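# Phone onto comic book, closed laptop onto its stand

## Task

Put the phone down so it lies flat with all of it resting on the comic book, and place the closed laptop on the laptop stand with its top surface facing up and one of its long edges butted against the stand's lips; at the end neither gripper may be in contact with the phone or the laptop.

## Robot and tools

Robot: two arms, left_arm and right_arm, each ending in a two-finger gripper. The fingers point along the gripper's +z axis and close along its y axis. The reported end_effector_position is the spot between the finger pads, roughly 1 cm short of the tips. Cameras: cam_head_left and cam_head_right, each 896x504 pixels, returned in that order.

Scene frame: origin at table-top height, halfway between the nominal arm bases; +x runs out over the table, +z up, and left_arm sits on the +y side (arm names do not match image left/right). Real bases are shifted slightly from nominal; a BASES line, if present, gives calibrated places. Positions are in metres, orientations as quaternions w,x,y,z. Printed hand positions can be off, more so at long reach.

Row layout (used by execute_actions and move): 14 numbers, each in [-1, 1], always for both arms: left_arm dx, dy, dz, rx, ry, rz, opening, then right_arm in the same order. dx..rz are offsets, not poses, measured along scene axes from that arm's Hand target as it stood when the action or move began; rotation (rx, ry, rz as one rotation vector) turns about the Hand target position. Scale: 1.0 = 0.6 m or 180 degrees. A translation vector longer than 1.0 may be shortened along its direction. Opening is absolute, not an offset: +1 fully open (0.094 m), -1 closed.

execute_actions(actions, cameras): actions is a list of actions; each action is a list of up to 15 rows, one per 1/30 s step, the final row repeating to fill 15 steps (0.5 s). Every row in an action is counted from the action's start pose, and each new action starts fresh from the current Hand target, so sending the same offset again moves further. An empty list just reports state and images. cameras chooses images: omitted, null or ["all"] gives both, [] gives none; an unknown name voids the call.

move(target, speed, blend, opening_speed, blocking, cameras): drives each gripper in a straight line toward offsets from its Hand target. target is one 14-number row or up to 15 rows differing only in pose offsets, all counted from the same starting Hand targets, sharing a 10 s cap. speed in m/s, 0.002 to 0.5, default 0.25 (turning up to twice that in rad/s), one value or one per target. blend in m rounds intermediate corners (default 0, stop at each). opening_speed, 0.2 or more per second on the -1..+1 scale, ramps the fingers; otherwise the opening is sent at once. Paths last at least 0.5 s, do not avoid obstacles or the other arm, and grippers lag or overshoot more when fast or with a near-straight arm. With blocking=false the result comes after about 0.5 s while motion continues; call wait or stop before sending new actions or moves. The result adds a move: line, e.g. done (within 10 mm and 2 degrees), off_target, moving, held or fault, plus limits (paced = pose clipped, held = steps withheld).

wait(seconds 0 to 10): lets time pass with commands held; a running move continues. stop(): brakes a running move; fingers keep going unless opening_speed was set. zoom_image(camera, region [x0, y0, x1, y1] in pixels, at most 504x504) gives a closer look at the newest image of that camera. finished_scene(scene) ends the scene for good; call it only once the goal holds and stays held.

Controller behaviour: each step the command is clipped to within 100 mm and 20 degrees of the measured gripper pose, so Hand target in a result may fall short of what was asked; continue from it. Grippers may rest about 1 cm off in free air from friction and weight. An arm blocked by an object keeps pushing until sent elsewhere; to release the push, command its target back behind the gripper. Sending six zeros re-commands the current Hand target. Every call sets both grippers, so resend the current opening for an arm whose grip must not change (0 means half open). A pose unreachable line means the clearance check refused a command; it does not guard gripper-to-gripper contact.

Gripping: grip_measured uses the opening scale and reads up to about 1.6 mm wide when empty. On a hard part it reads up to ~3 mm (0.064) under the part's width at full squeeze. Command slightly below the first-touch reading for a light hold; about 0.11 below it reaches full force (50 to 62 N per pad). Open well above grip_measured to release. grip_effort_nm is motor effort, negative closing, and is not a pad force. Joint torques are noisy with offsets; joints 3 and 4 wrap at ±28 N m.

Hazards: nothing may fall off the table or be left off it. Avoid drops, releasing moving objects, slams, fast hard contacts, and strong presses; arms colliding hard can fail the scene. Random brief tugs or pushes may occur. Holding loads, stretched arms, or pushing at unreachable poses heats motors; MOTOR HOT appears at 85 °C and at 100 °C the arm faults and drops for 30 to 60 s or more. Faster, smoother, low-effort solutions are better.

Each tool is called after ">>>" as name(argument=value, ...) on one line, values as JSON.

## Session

>>> execute_actions(actions=[])

Scene clock: 0.00 s.
left_arm: end_effector_position=(+0.5781, +0.0324, +0.2203) grip_measured=+1.000 grip_effort_nm=n/a end_effector_quat_wxyz=(+0.373, -0.189, +0.872, +0.255) | right_arm: end_effector_position=(+0.2777, -0.6686, +0.2408) grip_measured=+1.000 grip_effort_nm=n/a end_effector_quat_wxyz=(+0.133, +0.606, +0.784, +0.005)
Joint positions: left_arm=[-0.632 1.766 1.516 -1.115 -0.923 -0.928 0.094] | right_arm=[-0.891 1.408 1.311 -1.216 -0.069 0.44 0.094]
Joint velocities: left_arm=[0.005 -0.015 0.007 -0.007 -0.037 -0.007 0] | right_arm=[-0.015 0.015 0.012 -0.007 -0.037 0.051 0]
Joint torques (N m): no reading
Motor temperatures (°C): left_arm=[22 25 34 24 27 23 26] | right_arm=[26 41 35 25 29 24 26]
Heat: left arm: hottest elbow 34 °C; right arm: hottest shoulder 41 °C.
Hand target: left_arm +0.5842, +0.0283, +0.2384; +0.386, -0.198, +0.868, +0.242 | right_arm +0.2823, -0.6743, +0.2483; +0.141, +0.606, +0.783, +0.003
Tool commands: left_gripper/opening=+1.0 right_gripper/opening=+1.0

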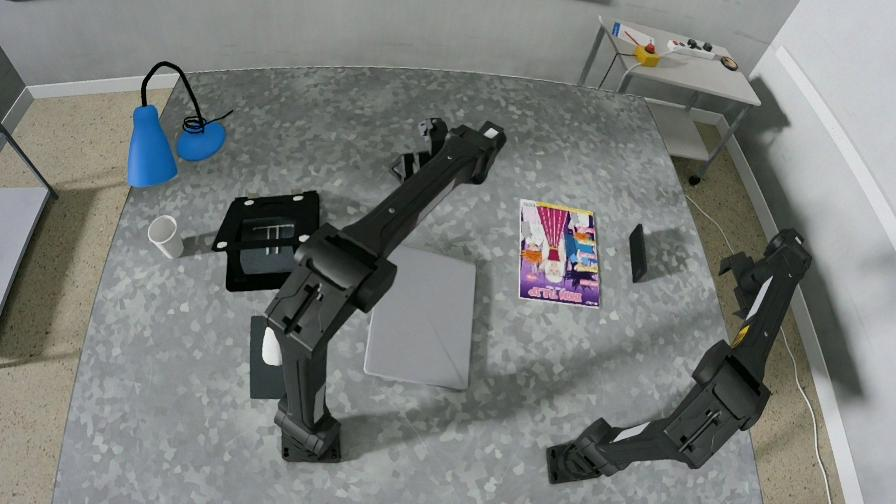

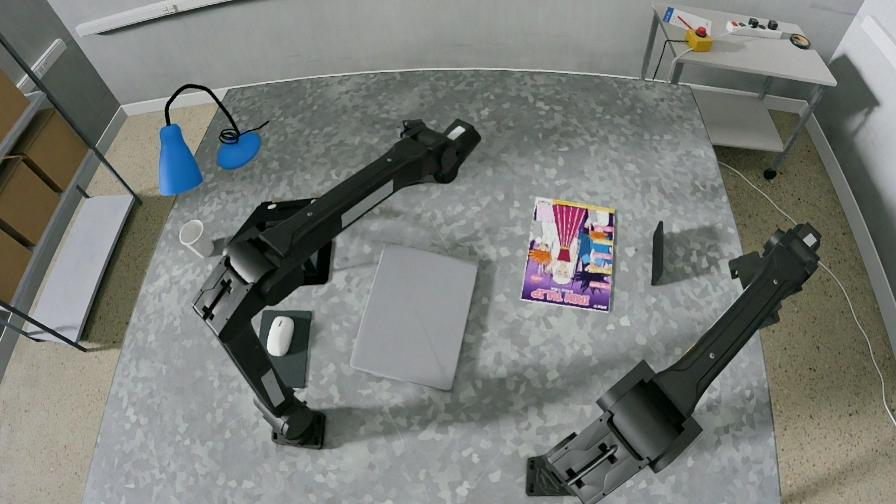

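>>> zoom_image(camera="cam_head_left", region=[200, 170, 360, 300])

>>> zoom_image(camera="cam_head_left", region=[500, 180, 680, 330])

>>> zoom_image(camera="cam_head_right", region=[500, 180, 700, 330])

>>> zoom_image(camera="cam_head_left", region=[340, 230, 500, 400])

Scaled by 3.150.

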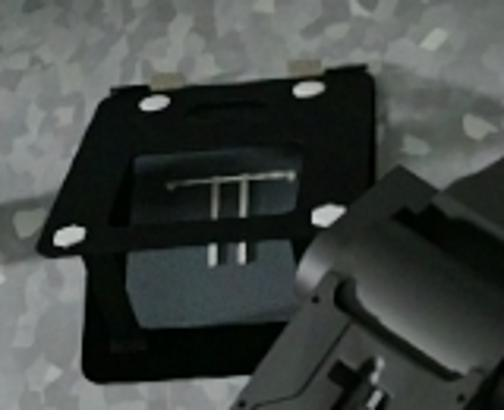

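Scaled by 2.800.

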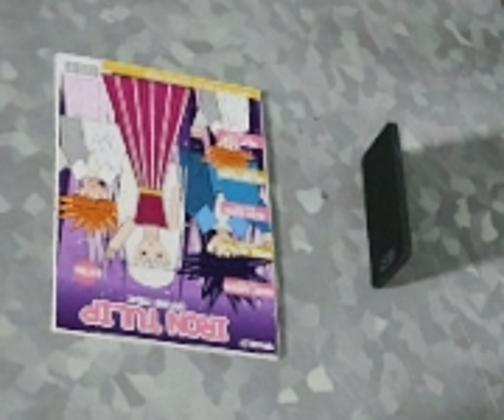

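Scaled by 2.520.

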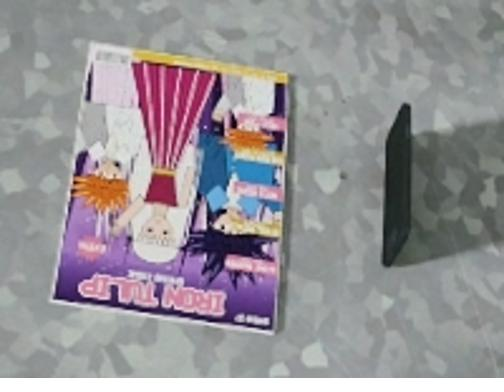

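Scaled by 2.965.

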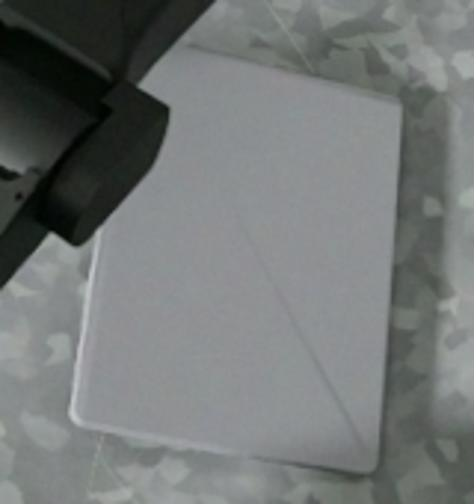

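>>> move(target=[-0.5,0.37,0.05,0,0,0,1,0,0,0,0,0,0,1], speed=0.2)

>>> zoom_image(camera="cam_head_left", region=[340, 230, 500, 400])

>>> zoom_image(camera="cam_head_right", region=[340, 230, 500, 400])

Scene clock: 25.03 s.
left_arm: end_effector_position=(+0.2904, +0.2483, +0.2784) grip_measured=+1.000 grip_effort_nm=0.022 end_effector_quat_wxyz=(+0.393, -0.200, +0.866, +0.235) | right_arm: end_effector_position=(+0.2777, -0.6686, +0.2408) grip_measured=+1.000 grip_effort_nm=-0.002 end_effector_quat_wxyz=(+0.133, +0.606, +0.784, +0.005)
Joint positions: left_arm=[-0.553 0.692 0.751 -1.26 -0.899 -0.798 0.094] | right_arm=[-0.891 1.408 1.311 -1.216 -0.069 0.44 0.094]
Joint velocities: left_arm=[-0.005 -0.015 0.002 0.012 0.081 0.051 0] | right_arm=[-0.005 -0.005 0.002 -0.017 0.007 0.037 0]
Joint torques (N m): left_arm=[-0.26 -2.37 9.85 0.61 -0.45 0.08] | right_arm=[0.56 -14.21 10.8 0.65 0.02 0.14]
Motor temperatures (°C): left_arm=[22 27 36 24 27 23 26] | right_arm=[26 43 38 25 28 24 26]
Heat: left arm: hottest elbow 36 °C; right arm: hottest shoulder 43 °C.
Hand target: left_arm +0.2874, +0.2529, +0.2745; +0.386, -0.198, +0.868, +0.242 | right_arm +0.2823, -0.6743, +0.2483; +0.141, +0.606, +0.783, +0.003
Off the commanded pose: left_arm 0.012 m, 1 deg | right_arm 0.010 m, 1 deg.
move: off_target (left_arm)

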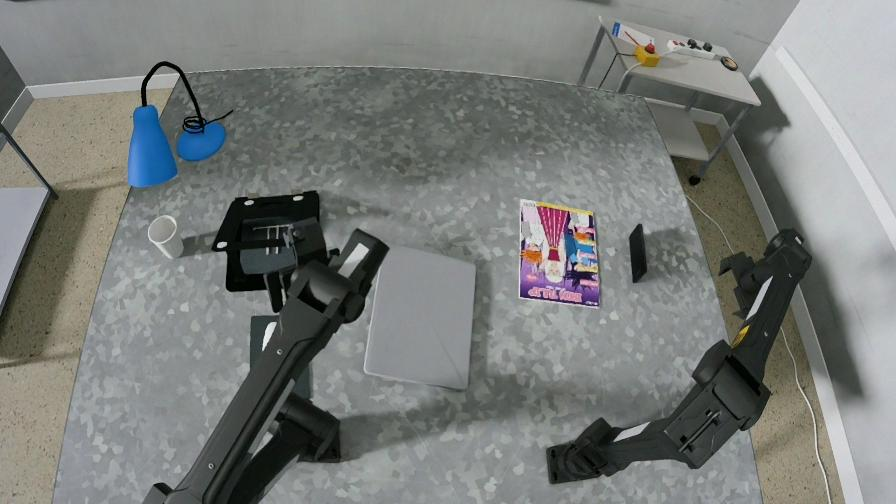

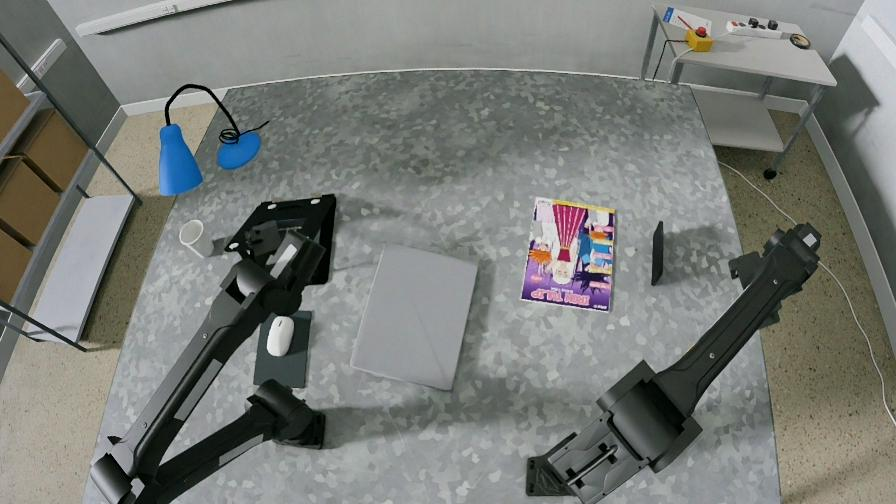

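Scaled by 2.965.

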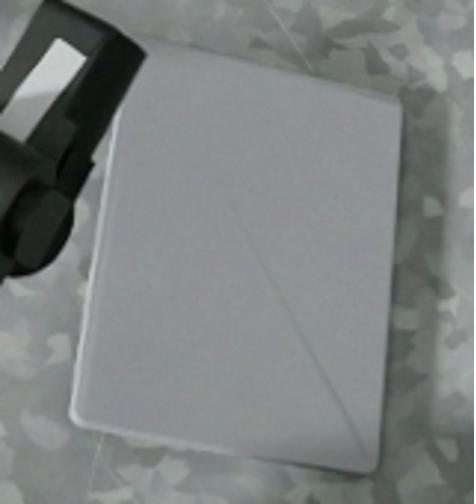

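Scaled by 2.965.

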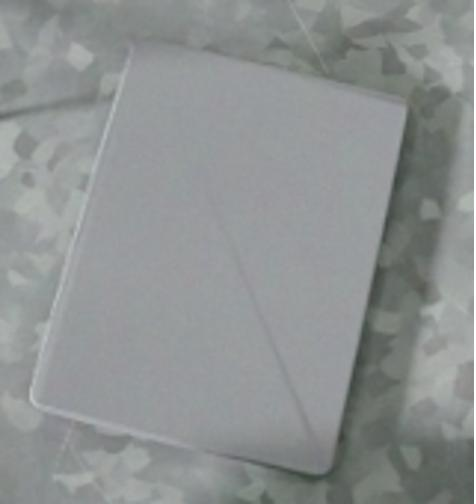

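>>> zoom_image(camera="cam_head_left", region=[600, 210, 680, 300])

>>> zoom_image(camera="cam_head_right", region=[620, 205, 700, 295])

Scaled by 5.600.

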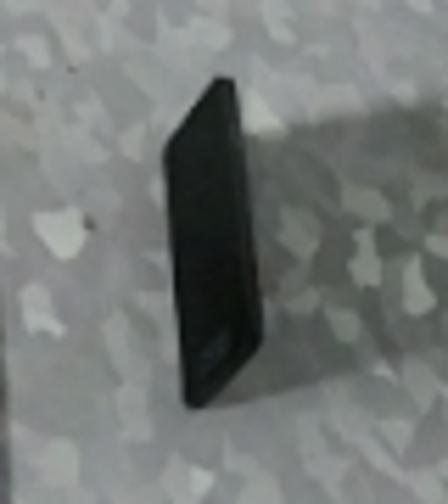

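Scaled by 5.600.

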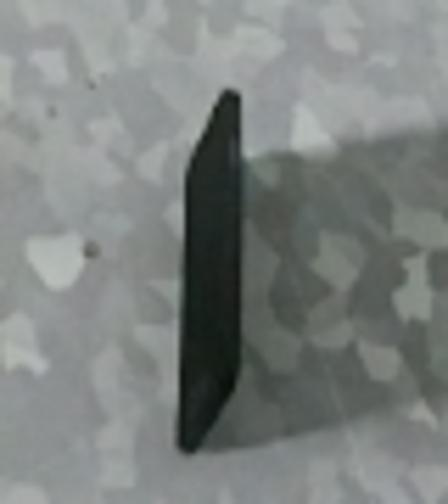

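>>> move(target=[0,0,0,0,0,0,1,0.27,0.459,-0.18,-0.110,-0.0414,0.378,1], speed=0.15)

>>> zoom_image(camera="cam_head_left", region=[580, 190, 700, 310])

>>> zoom_image(camera="cam_head_right", region=[580, 190, 700, 310])

Scene clock: 81.97 s.
left_arm: end_effector_position=(+0.2904, +0.2483, +0.2784) grip_measured=+1.000 grip_effort_nm=0.017 end_effector_quat_wxyz=(+0.393, -0.200, +0.866, +0.235) | right_arm: end_effector_position=(+0.4460, -0.4032, +0.1556) grip_measured=+1.000 grip_effort_nm=-0.012 end_effector_quat_wxyz=(+0.269, +0.040, +0.962, -0.010)
Joint positions: left_arm=[-0.553 0.692 0.751 -1.26 -0.899 -0.797 0.094] | right_arm=[-0.22 1.35 0.95 -0.63 -0.071 -0.111 0.094]
Joint velocities: left_arm=[-0.005 0.005 0.002 -0.002 -0.081 -0.037 0] | right_arm=[-0.005 -0.015 -0.002 -0.017 0.022 -0.022 0]
Joint torques (N m): left_arm=[-0.21 -3.08 9.89 0.51 -0.42 0.07] | right_arm=[1.2 -10.93 7.91 1.55 0.06 0.04]
Motor temperatures (°C): left_arm=[22 26 39 24 27 23 26] | right_arm=[26 43 43 25 27 24 26]
Heat: left arm: hottest elbow 39 °C; right arm: hottest shoulder 43 °C.
Hand target: left_arm +0.2874, +0.2529, +0.2745; +0.386, -0.198, +0.868, +0.242 | right_arm +0.4461, -0.3986, +0.1383; +0.257, +0.032, +0.966, -0.008
Off the commanded pose: left_arm 0.007 m, 1 deg | right_arm 0.016 m, 1 deg.
move: off_target (right_arm)

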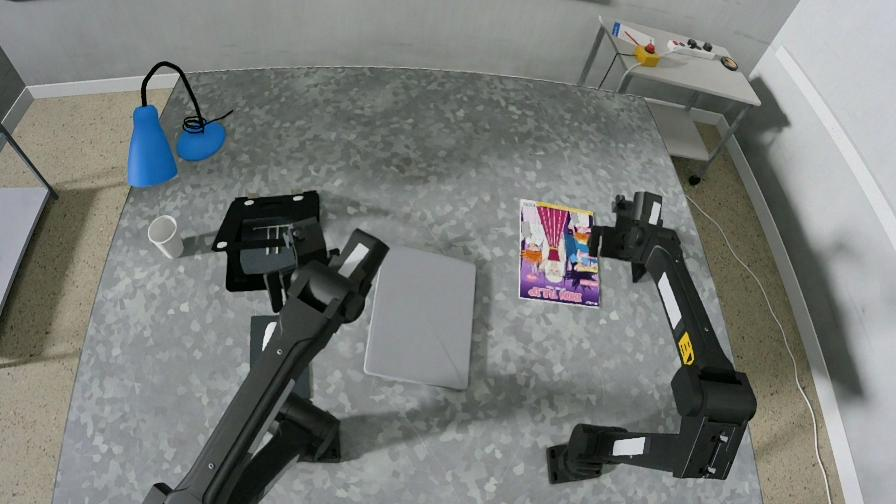

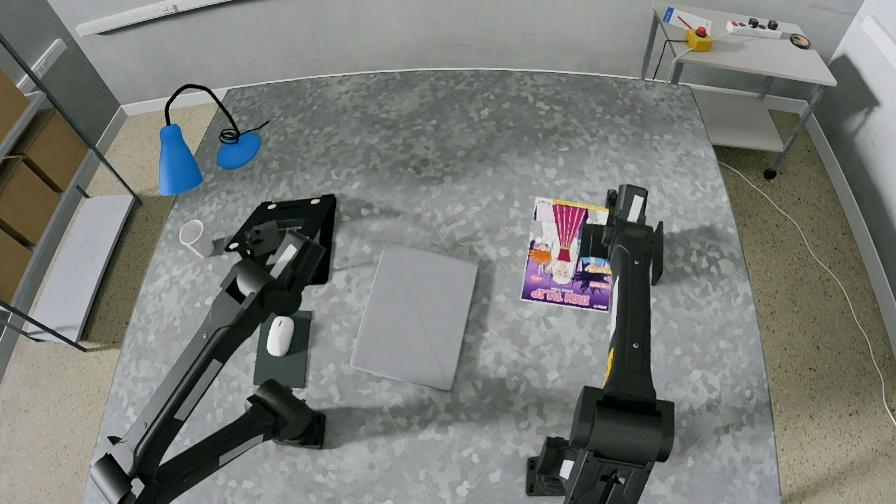

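Scaled by 4.200.

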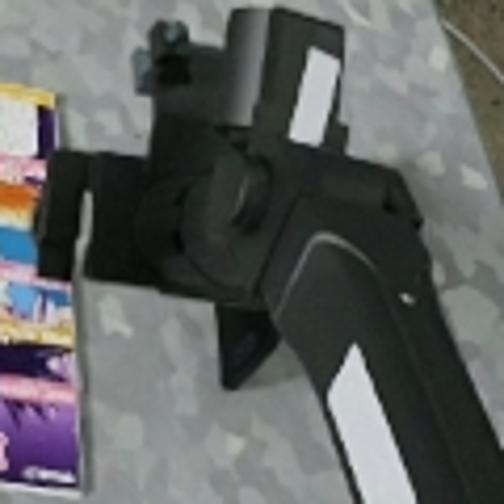

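Scaled by 4.200.

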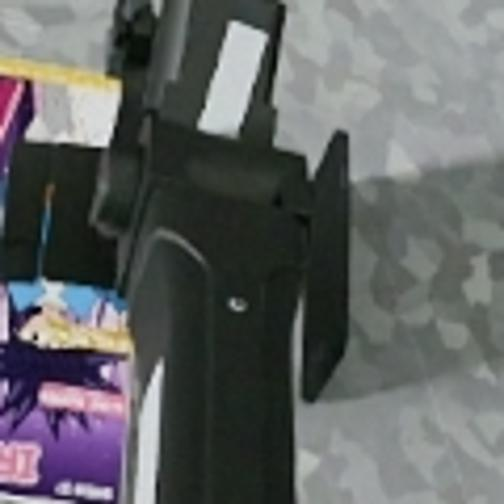

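>>> move(target=[0,0,0,0,0,0,1,0,-0.09,0.01,0,0,0,1], speed=0.12)

>>> zoom_image(camera="cam_head_left", region=[580, 190, 700, 310])

>>> zoom_image(camera="cam_head_right", region=[600, 190, 720, 310])

Scene clock: 90.30 s.
left_arm: end_effector_position=(+0.2904, +0.2483, +0.2784) grip_measured=+1.000 grip_effort_nm=0.027 end_effector_quat_wxyz=(+0.393, -0.200, +0.866, +0.235) | right_arm: end_effector_position=(+0.4361, -0.4461, +0.1424) grip_measured=+1.000 grip_effort_nm=-0.012 end_effector_quat_wxyz=(+0.259, +0.033, +0.965, -0.008)
Joint positions: left_arm=[-0.553 0.692 0.751 -1.26 -0.899 -0.797 0.094] | right_arm=[-0.332 1.38 0.95 -0.63 -0.13 -0.225 0.094]
Joint velocities: left_arm=[-0.005 0.005 0.002 0.007 -0.037 -0.037 0] | right_arm=[-0.005 -0.005 0.012 0.002 0.022 0.022 0]
Joint torques (N m): left_arm=[-0.56 -2.78 9.96 0.47 -0.41 -0.01] | right_arm=[0.03 -11.34 11.37 0.55 -0.14 0.07]
Motor temperatures (°C): left_arm=[22 26 39 24 27 23 26] | right_arm=[26 43 44 25 27 24 26]
Heat: left arm: hottest elbow 39 °C; right arm: hottest elbow 44 °C.
Hand target: left_arm +0.2874, +0.2529, +0.2745; +0.386, -0.198, +0.868, +0.242 | right_arm +0.4454, -0.4529, +0.1444; +0.257, +0.033, +0.966, -0.009
Off the commanded pose: left_arm 0.007 m, 1 deg | right_arm 0.012 m, 0 deg.
move: off_target (right_arm)

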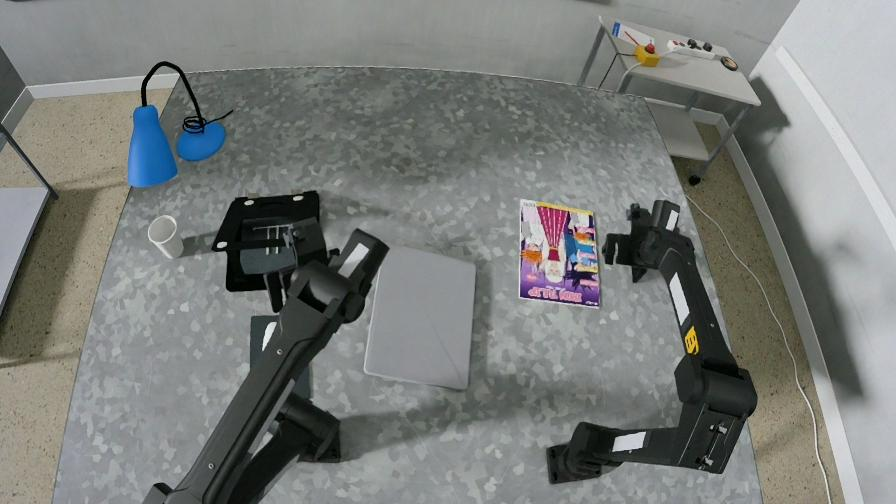

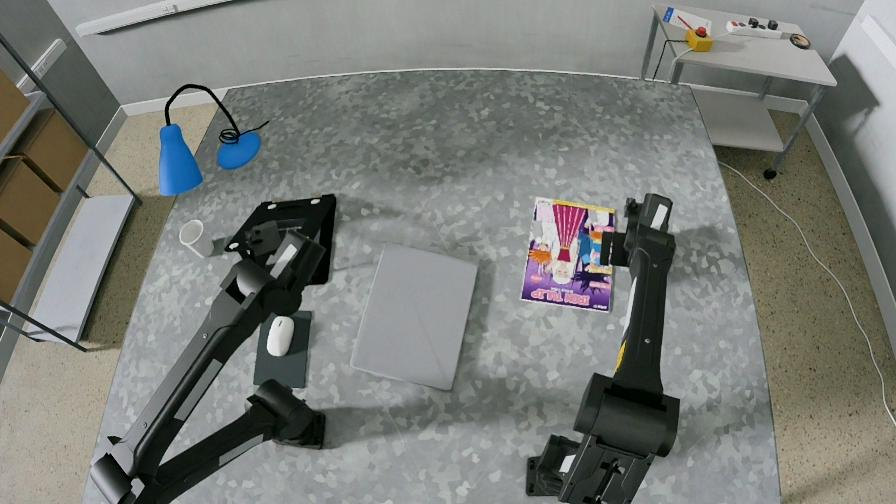

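Scaled by 4.200.

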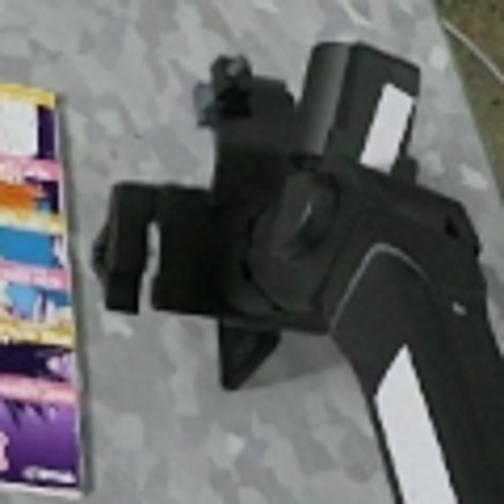

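Scaled by 4.200.

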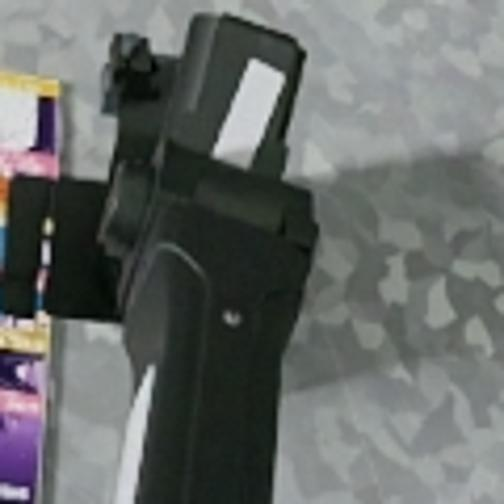

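>>> move(target=[0,0,0,0,0,0,1,0,0,0,0,0.167,0,1], speed=0.2)

>>> zoom_image(camera="cam_head_left", region=[580, 190, 700, 310])

>>> zoom_image(camera="cam_head_right", region=[600, 190, 720, 310])

Scene clock: 116.43 s.
left_arm: end_effector_position=(+0.2904, +0.2483, +0.2784) grip_measured=+1.000 grip_effort_nm=0.022 end_effector_quat_wxyz=(+0.393, -0.200, +0.866, +0.235) | right_arm: end_effector_position=(+0.4258, -0.4525, +0.1374) grip_measured=+1.000 grip_effort_nm=-0.012 end_effector_quat_wxyz=(-0.008, +0.034, +0.999, -0.010)
Joint positions: left_arm=[-0.553 0.692 0.751 -1.26 -0.899 -0.797 0.094] | right_arm=[-0.297 1.64 1.319 -1.261 0.023 -0.224 0.094]
Joint velocities: left_arm=[-0.005 -0.005 -0.002 0.012 -0.037 0.022 0] | right_arm=[-0.034 0.005 0.002 -0.022 -0.007 -0.022 0]
Joint torques (N m): left_arm=[-0.91 -2.73 9.89 0.62 -0.49 0.08] | right_arm=[1.32 -15.27 12.26 -0.28 0.11 0.22]
Motor temperatures (°C): left_arm=[22 25 39 24 27 23 26] | right_arm=[26 43 47 25 26 24 26]
Heat: left arm: hottest elbow 39 °C; right arm: hottest elbow 47 °C.
Hand target: left_arm +0.2874, +0.2529, +0.2745; +0.386, -0.198, +0.868, +0.242 | right_arm +0.4458, -0.4529, +0.1430; -0.002, +0.032, +0.999, -0.013
Off the commanded pose: left_arm 0.007 m, 1 deg | right_arm 0.021 m, 1 deg.
move: off_target (right_arm)

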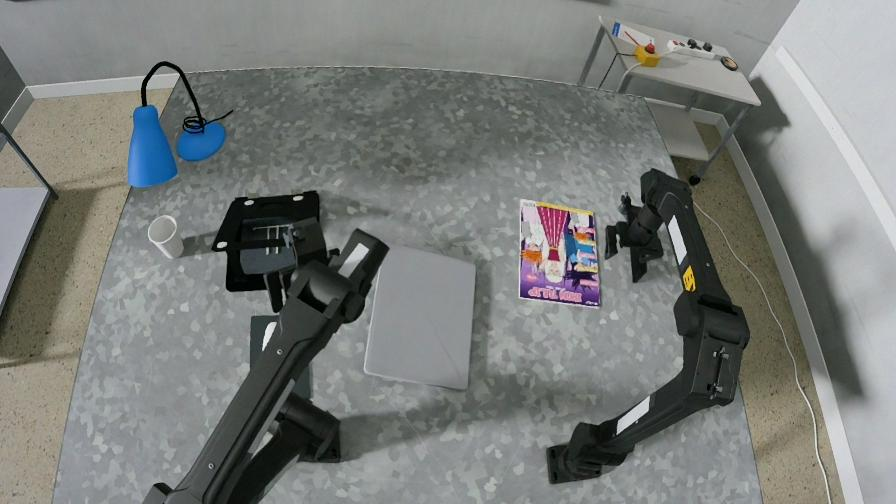

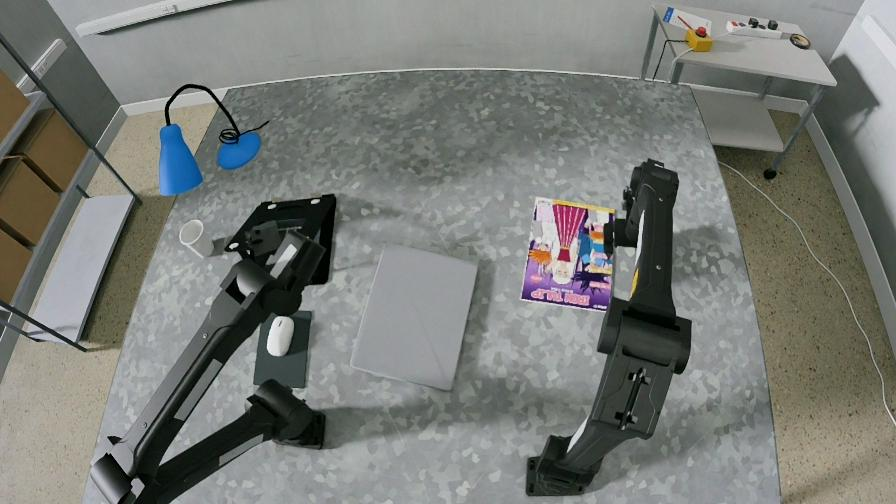

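Scaled by 4.200.

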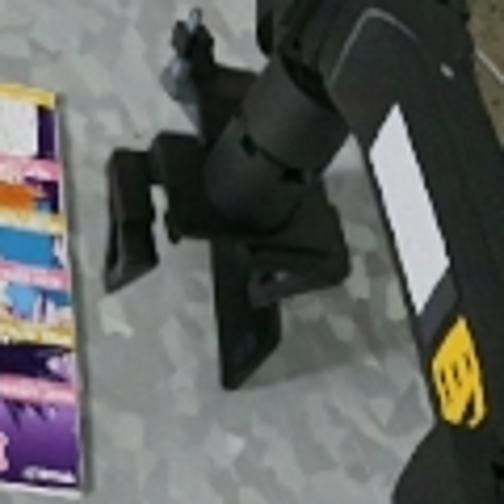

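Scaled by 4.200.

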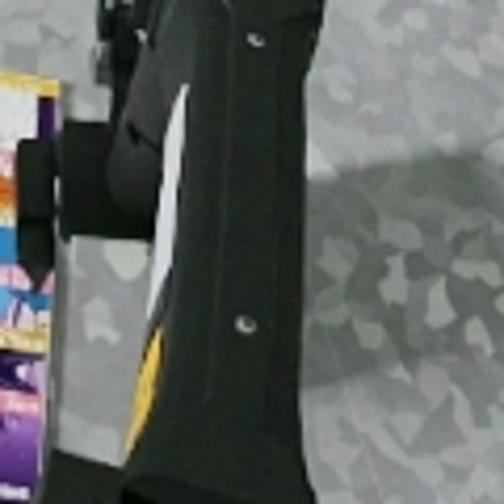

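>>> move(target=[0,0,0,0,0,0,1,0.085,-0.1,0.01,0,0,0,1], speed=0.12)

>>> zoom_image(camera="cam_head_left", region=[580, 190, 700, 310])

>>> zoom_image(camera="cam_head_right", region=[600, 190, 720, 310])

Scene clock: 130.40 s.
left_arm: end_effector_position=(+0.2904, +0.2483, +0.2784) grip_measured=+1.000 grip_effort_nm=0.022 end_effector_quat_wxyz=(+0.393, -0.200, +0.866, +0.235) | right_arm: end_effector_position=(+0.4807, -0.5030, +0.1472) grip_measured=+1.000 grip_effort_nm=-0.007 end_effector_quat_wxyz=(-0.005, +0.032, +0.999, -0.011)
Joint positions: left_arm=[-0.553 0.692 0.751 -1.26 -0.899 -0.797 0.094] | right_arm=[-0.356 1.799 1.559 -1.334 0.025 -0.288 0.094]
Joint velocities: left_arm=[-0.005 0.005 0.002 -0.007 -0.051 0.037 0] | right_arm=[-0.015 -0.005 0.012 -0.002 0.007 -0.066 0]
Joint torques (N m): left_arm=[-1.03 -3.19 9.95 0.5 -0.43 0.08] | right_arm=[-0.09 -17.96 12.55 -0.23 0.07 0.07]
Motor temperatures (°C): left_arm=[22 25 39 24 27 23 26] | right_arm=[26 43 49 25 26 24 26]
Heat: left arm: hottest elbow 39 °C; right arm: hottest elbow 49 °C.
Hand target: left_arm +0.2874, +0.2529, +0.2745; +0.386, -0.198, +0.868, +0.242 | right_arm +0.4963, -0.5136, +0.1488; -0.002, +0.032, +0.999, -0.013
Off the commanded pose: left_arm 0.007 m, 1 deg | right_arm 0.019 m, 0 deg.
move: off_target (right_arm)

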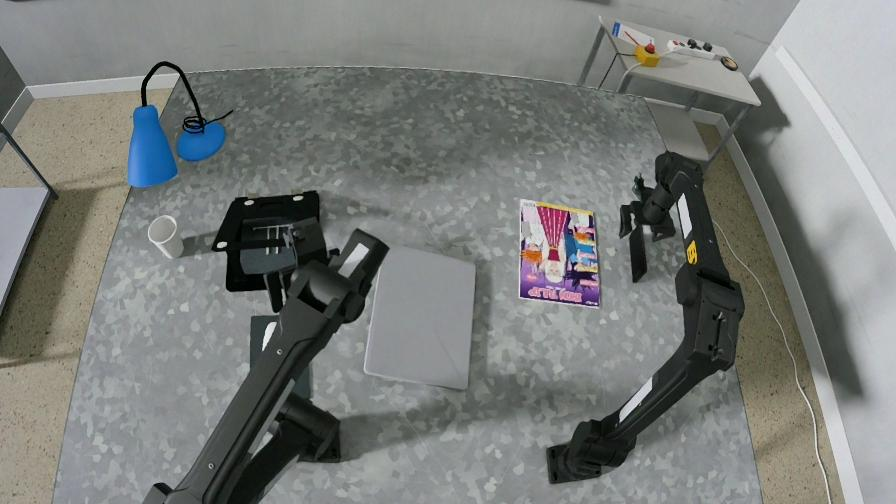

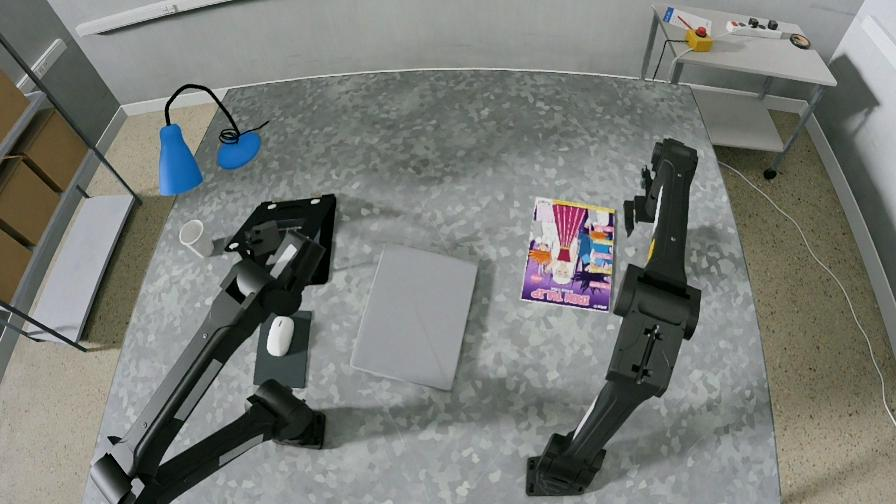

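Scaled by 4.200.

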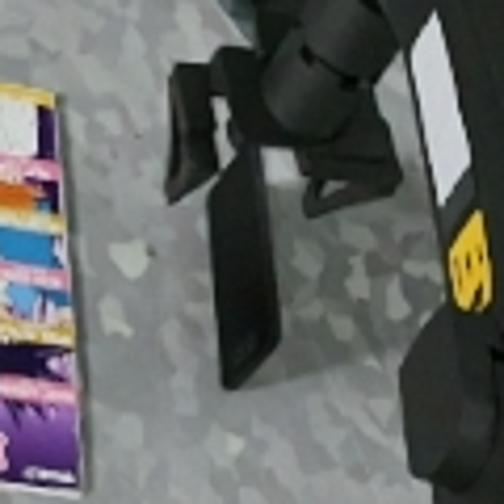

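Scaled by 4.200.

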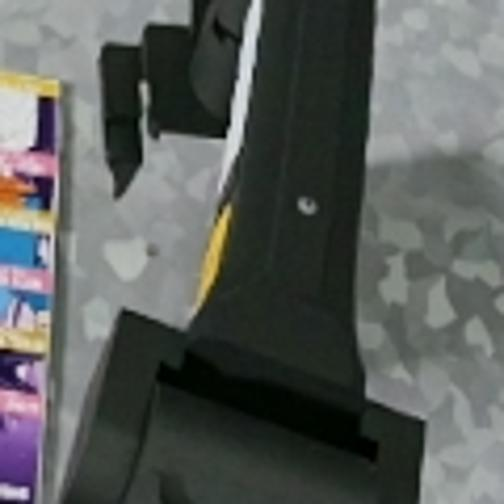

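>>> move(target=[0,0,0,0,0,0,1,0.01,-0.05,-0.06,0,0,0,1], speed=0.1, cameras=["cam_head_left"])

>>> zoom_image(camera="cam_head_left", region=[580, 190, 700, 310])

Scene clock: 137.27 s.
left_arm: end_effector_position=(+0.2904, +0.2483, +0.2784) grip_measured=+1.000 grip_effort_nm=0.022 end_effector_quat_wxyz=(+0.393, -0.200, +0.866, +0.235) | right_arm: end_effector_position=(+0.4817, -0.5309, +0.1102) grip_measured=+1.000 grip_effort_nm=-0.007 end_effector_quat_wxyz=(-0.017, +0.032, +0.999, -0.007)
Joint positions: left_arm=[-0.553 0.692 0.751 -1.26 -0.899 -0.797 0.094] | right_arm=[-0.403 1.87 1.56 -1.288 0.025 -0.334 0.094]
Joint velocities: left_arm=[-0.015 -0.015 -0.002 0.007 -0.007 -0.066 0] | right_arm=[-0.015 -0.005 -0.007 -0.002 -0.007 -0.022 0]
Joint torques (N m): left_arm=[-0.38 -2.67 9.87 0.42 -0.42 0.05] | right_arm=[0.03 -19.43 12.34 0.44 0.05 0.05]
Motor temperatures (°C): left_arm=[22 25 39 24 27 23 26] | right_arm=[26 43 51 25 26 24 26]
Heat: left arm: hottest elbow 39 °C; right arm: hottest elbow 51 °C.
Hand target: left_arm +0.2874, +0.2529, +0.2745; +0.386, -0.198, +0.868, +0.242 | right_arm +0.5016, -0.5441, +0.1129; -0.001, +0.031, +0.999, -0.013
Off the commanded pose: left_arm 0.007 m, 1 deg | right_arm 0.024 m, 2 deg.
move: off_target (right_arm)
Images, in order (width x height): cam_head_left 896x504.

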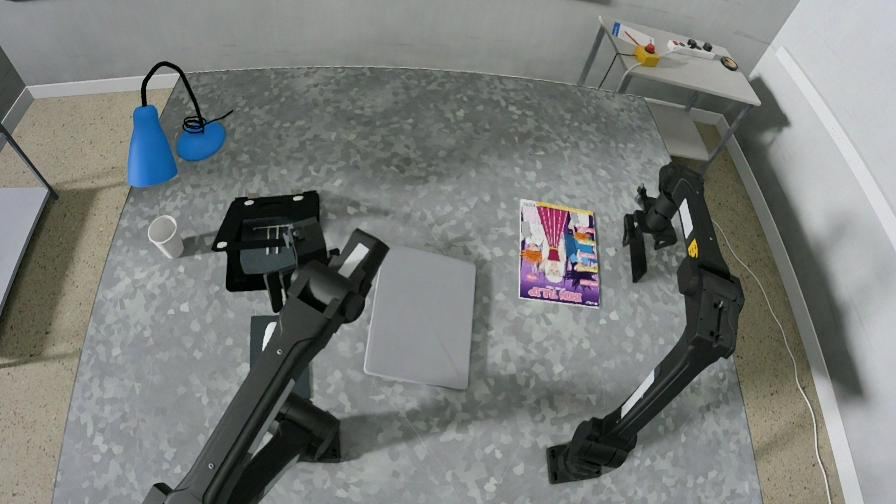

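Scaled by 4.200.

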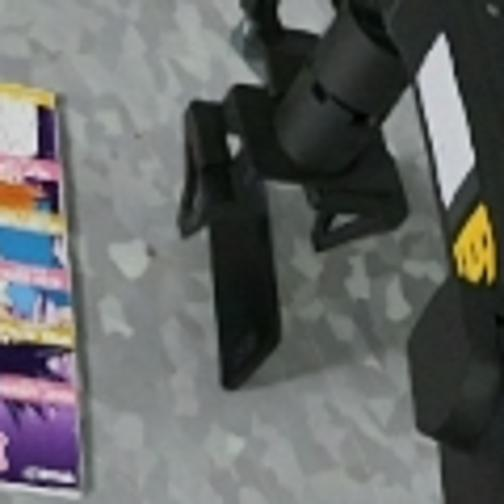

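>>> move(target=[0,0,0,0,0,0,1,0,-0.02,0.015,0,-0.222,0,1], speed=0.15, cameras=["cam_head_left"])

>>> zoom_image(camera="cam_head_left", region=[580, 190, 700, 310])

Scene clock: 146.57 s.
left_arm: end_effector_position=(+0.2904, +0.2483, +0.2784) grip_measured=+1.000 grip_effort_nm=0.027 end_effector_quat_wxyz=(+0.393, -0.200, +0.866, +0.235) | right_arm: end_effector_position=(+0.5058, -0.5514, +0.1189) grip_measured=+1.000 grip_effort_nm=-0.012 end_effector_quat_wxyz=(+0.332, +0.022, +0.943, -0.002)
Joint positions: left_arm=[-0.553 0.692 0.751 -1.26 -0.899 -0.797 0.094] | right_arm=[-0.511 1.635 1.112 -0.427 -0.291 -0.364 0.094]
Joint velocities: left_arm=[-0.015 -0.005 0.007 0.012 -0.051 0.066 0] | right_arm=[-0.005 -0.015 -0.007 0.002 -0.095 -0.051 0]
Joint torques (N m): left_arm=[-0.67 -1.85 9.96 0.4 -0.44 0.08] | right_arm=[-0.32 -19.55 7.27 1.59 -0.23 0.21]
Motor temperatures (°C): left_arm=[22 25 39 24 27 23 26] | right_arm=[26 43 51 25 26 24 26]
Heat: left arm: hottest elbow 39 °C; right arm: hottest elbow 51 °C.
Hand target: left_arm +0.2874, +0.2529, +0.2745; +0.386, -0.198, +0.868, +0.242 | right_arm +0.5006, -0.5560, +0.1242; +0.340, +0.030, +0.940, -0.006
Off the commanded pose: left_arm 0.007 m, 1 deg | right_arm 0.007 m, 2 deg.
move: done
Images, in order (width x height): cam_head_left 896x504.

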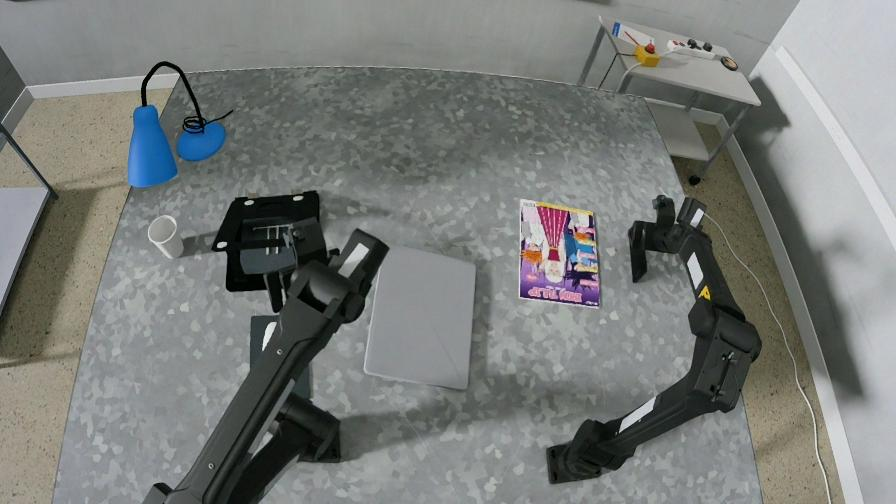

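Scaled by 4.200.

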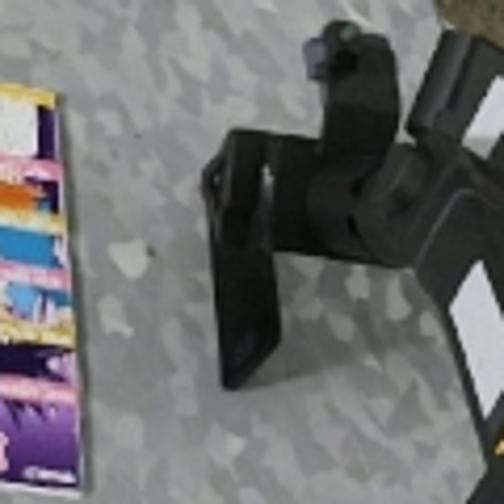

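>>> move(target=[0,0,0,0,0,0,1,-0.035,0.003,-0.06,0,0,0,1], speed=0.08)

>>> zoom_image(camera="cam_head_left", region=[580, 190, 700, 310])

>>> zoom_image(camera="cam_head_right", region=[600, 190, 720, 310])

Scene clock: 150.90 s.
left_arm: end_effector_position=(+0.2904, +0.2483, +0.2784) grip_measured=+1.000 grip_effort_nm=0.022 end_effector_quat_wxyz=(+0.393, -0.200, +0.866, +0.235) | right_arm: end_effector_position=(+0.4842, -0.5492, +0.0887) grip_measured=+1.000 grip_effort_nm=-0.017 end_effector_quat_wxyz=(+0.336, +0.028, +0.941, -0.002)
Joint positions: left_arm=[-0.553 0.692 0.751 -1.26 -0.899 -0.797 0.094] | right_arm=[-0.529 1.632 1.01 -0.323 -0.302 -0.365 0.094]
Joint velocities: left_arm=[-0.015 0.005 0.002 -0.002 -0.051 -0.037 0] | right_arm=[-0.005 -0.015 -0.002 0.002 -0.007 0.007 0]
Joint torques (N m): left_arm=[0.03 -2.55 9.98 0.73 -0.42 0.05] | right_arm=[-0.21 -17.9 7.02 1.63 -0.24 0.09]
Motor temperatures (°C): left_arm=[22 25 39 24 27 23 26] | right_arm=[26 44 50 25 26 24 26]
Heat: left arm: hottest elbow 39 °C; right arm: hottest elbow 50 °C.
Hand target: left_arm +0.2874, +0.2529, +0.2745; +0.386, -0.198, +0.868, +0.242 | right_arm +0.4792, -0.5539, +0.0886; +0.340, +0.030, +0.940, -0.006
Off the commanded pose: left_arm 0.007 m, 1 deg | right_arm 0.007 m, 1 deg.
move: done

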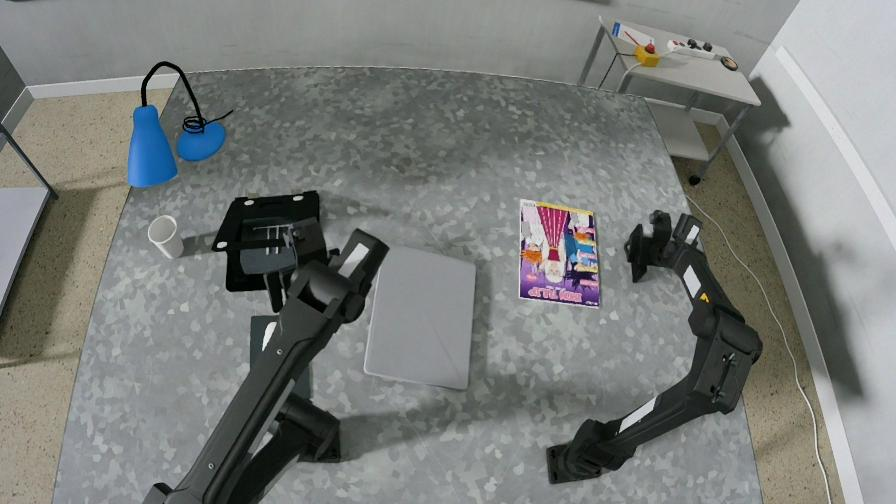

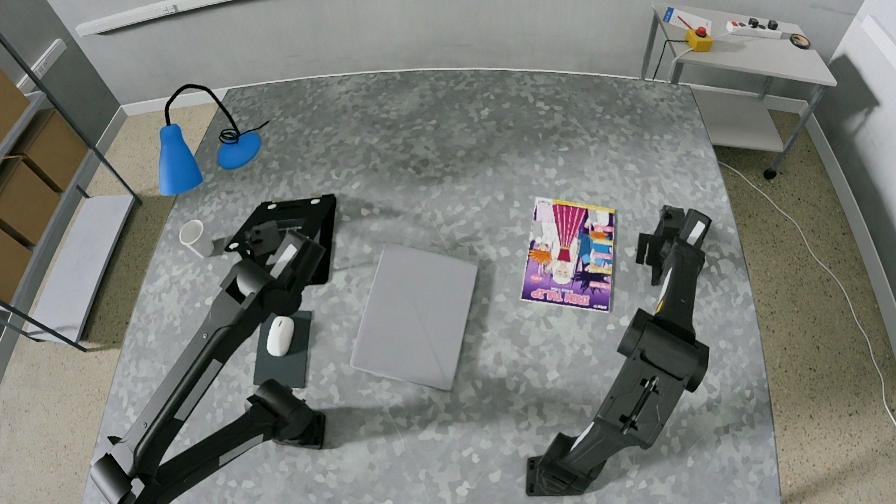

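Scaled by 4.200.

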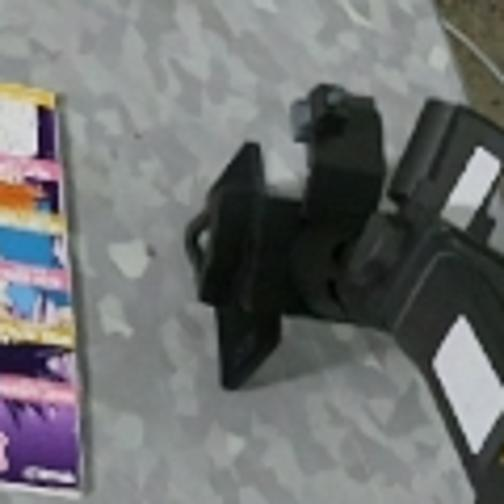

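Scaled by 4.200.

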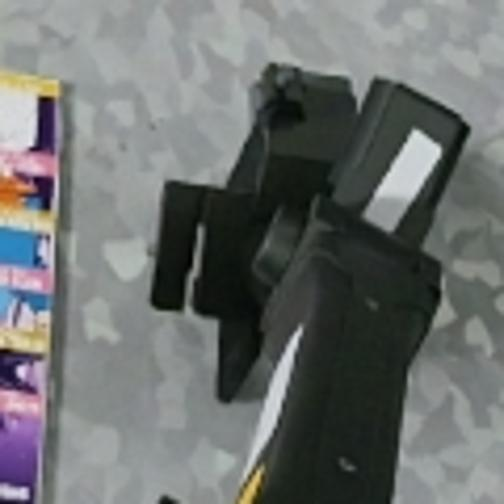

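>>> move(target=[0,0,0,0,0,0,1,-0.005,0.0,-0.06,0,0,0,1], speed=0.06)

>>> zoom_image(camera="cam_head_left", region=[580, 190, 700, 310])

>>> zoom_image(camera="cam_head_right", region=[600, 190, 720, 310])

Scene clock: 154.67 s.
left_arm: end_effector_position=(+0.2904, +0.2483, +0.2784) grip_measured=+1.000 grip_effort_nm=0.027 end_effector_quat_wxyz=(+0.393, -0.200, +0.866, +0.235) | right_arm: end_effector_position=(+0.4821, -0.5495, +0.0734) grip_measured=+1.000 grip_effort_nm=-0.012 end_effector_quat_wxyz=(+0.352, +0.026, +0.936, -0.010)
Joint positions: left_arm=[-0.553 0.692 0.751 -1.26 -0.899 -0.797 0.094] | right_arm=[-0.532 1.648 0.963 -0.223 -0.304 -0.367 0.094]
Joint velocities: left_arm=[0.015 0.015 0.002 -0.002 0.007 -0.066 0] | right_arm=[-0.015 -0.024 -0.017 -0.002 -0.051 0.051 0]
Joint torques (N m): left_arm=[-1.08 -3.25 9.68 0.49 -0.46 0.1] | right_arm=[-0.5 -14.74 6.67 1.69 -0.23 0.08]
Motor temperatures (°C): left_arm=[22 25 39 24 27 23 26] | right_arm=[26 44 49 25 26 24 26]
Heat: left arm: hottest elbow 39 °C; right arm: hottest elbow 49 °C.
Hand target: left_arm +0.2874, +0.2529, +0.2745; +0.386, -0.198, +0.868, +0.242 | right_arm +0.4756, -0.5537, +0.0527; +0.341, +0.030, +0.940, -0.006
Off the commanded pose: left_arm 0.007 m, 1 deg | right_arm 0.022 m, 2 deg.
move: off_target (right_arm)

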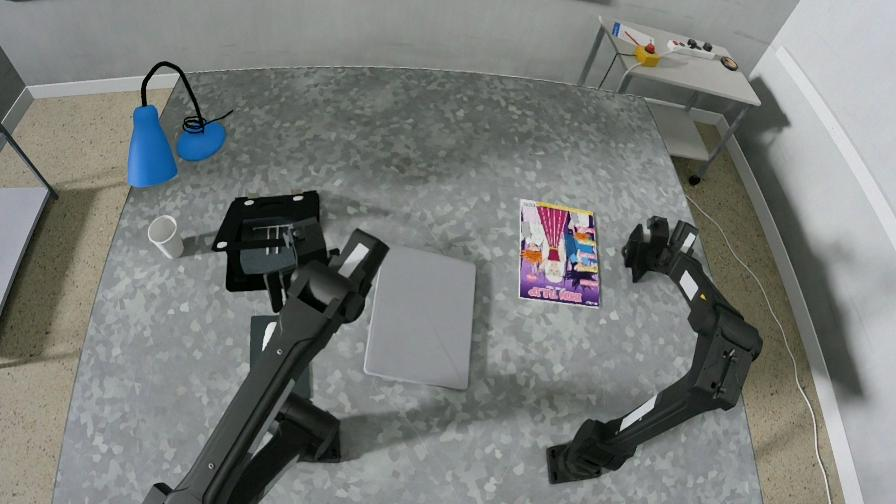

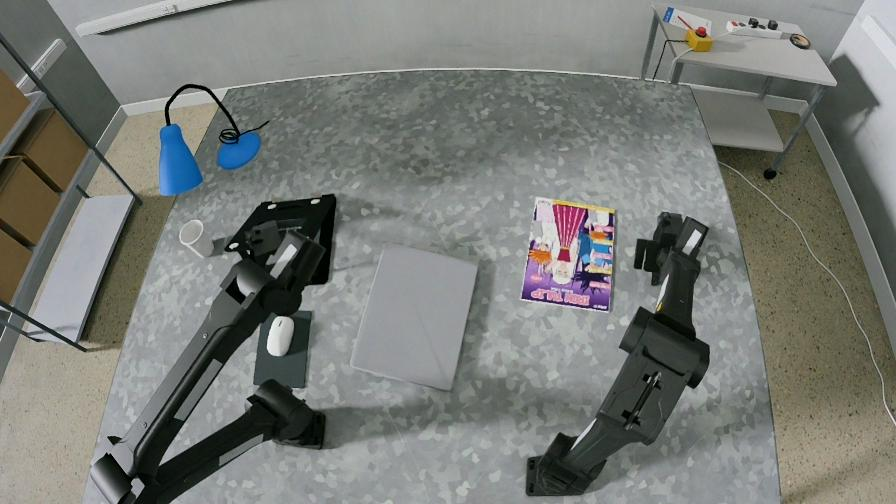

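Scaled by 4.200.

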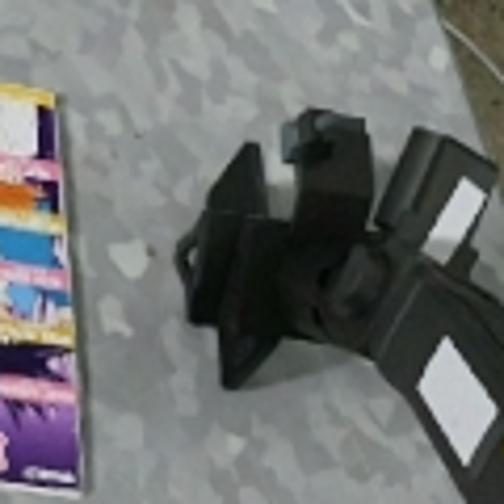

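Scaled by 4.200.

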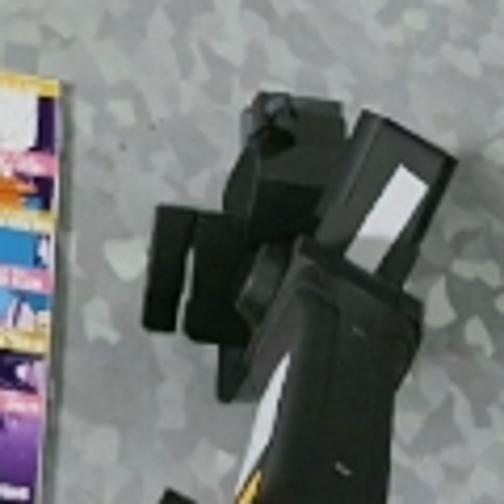

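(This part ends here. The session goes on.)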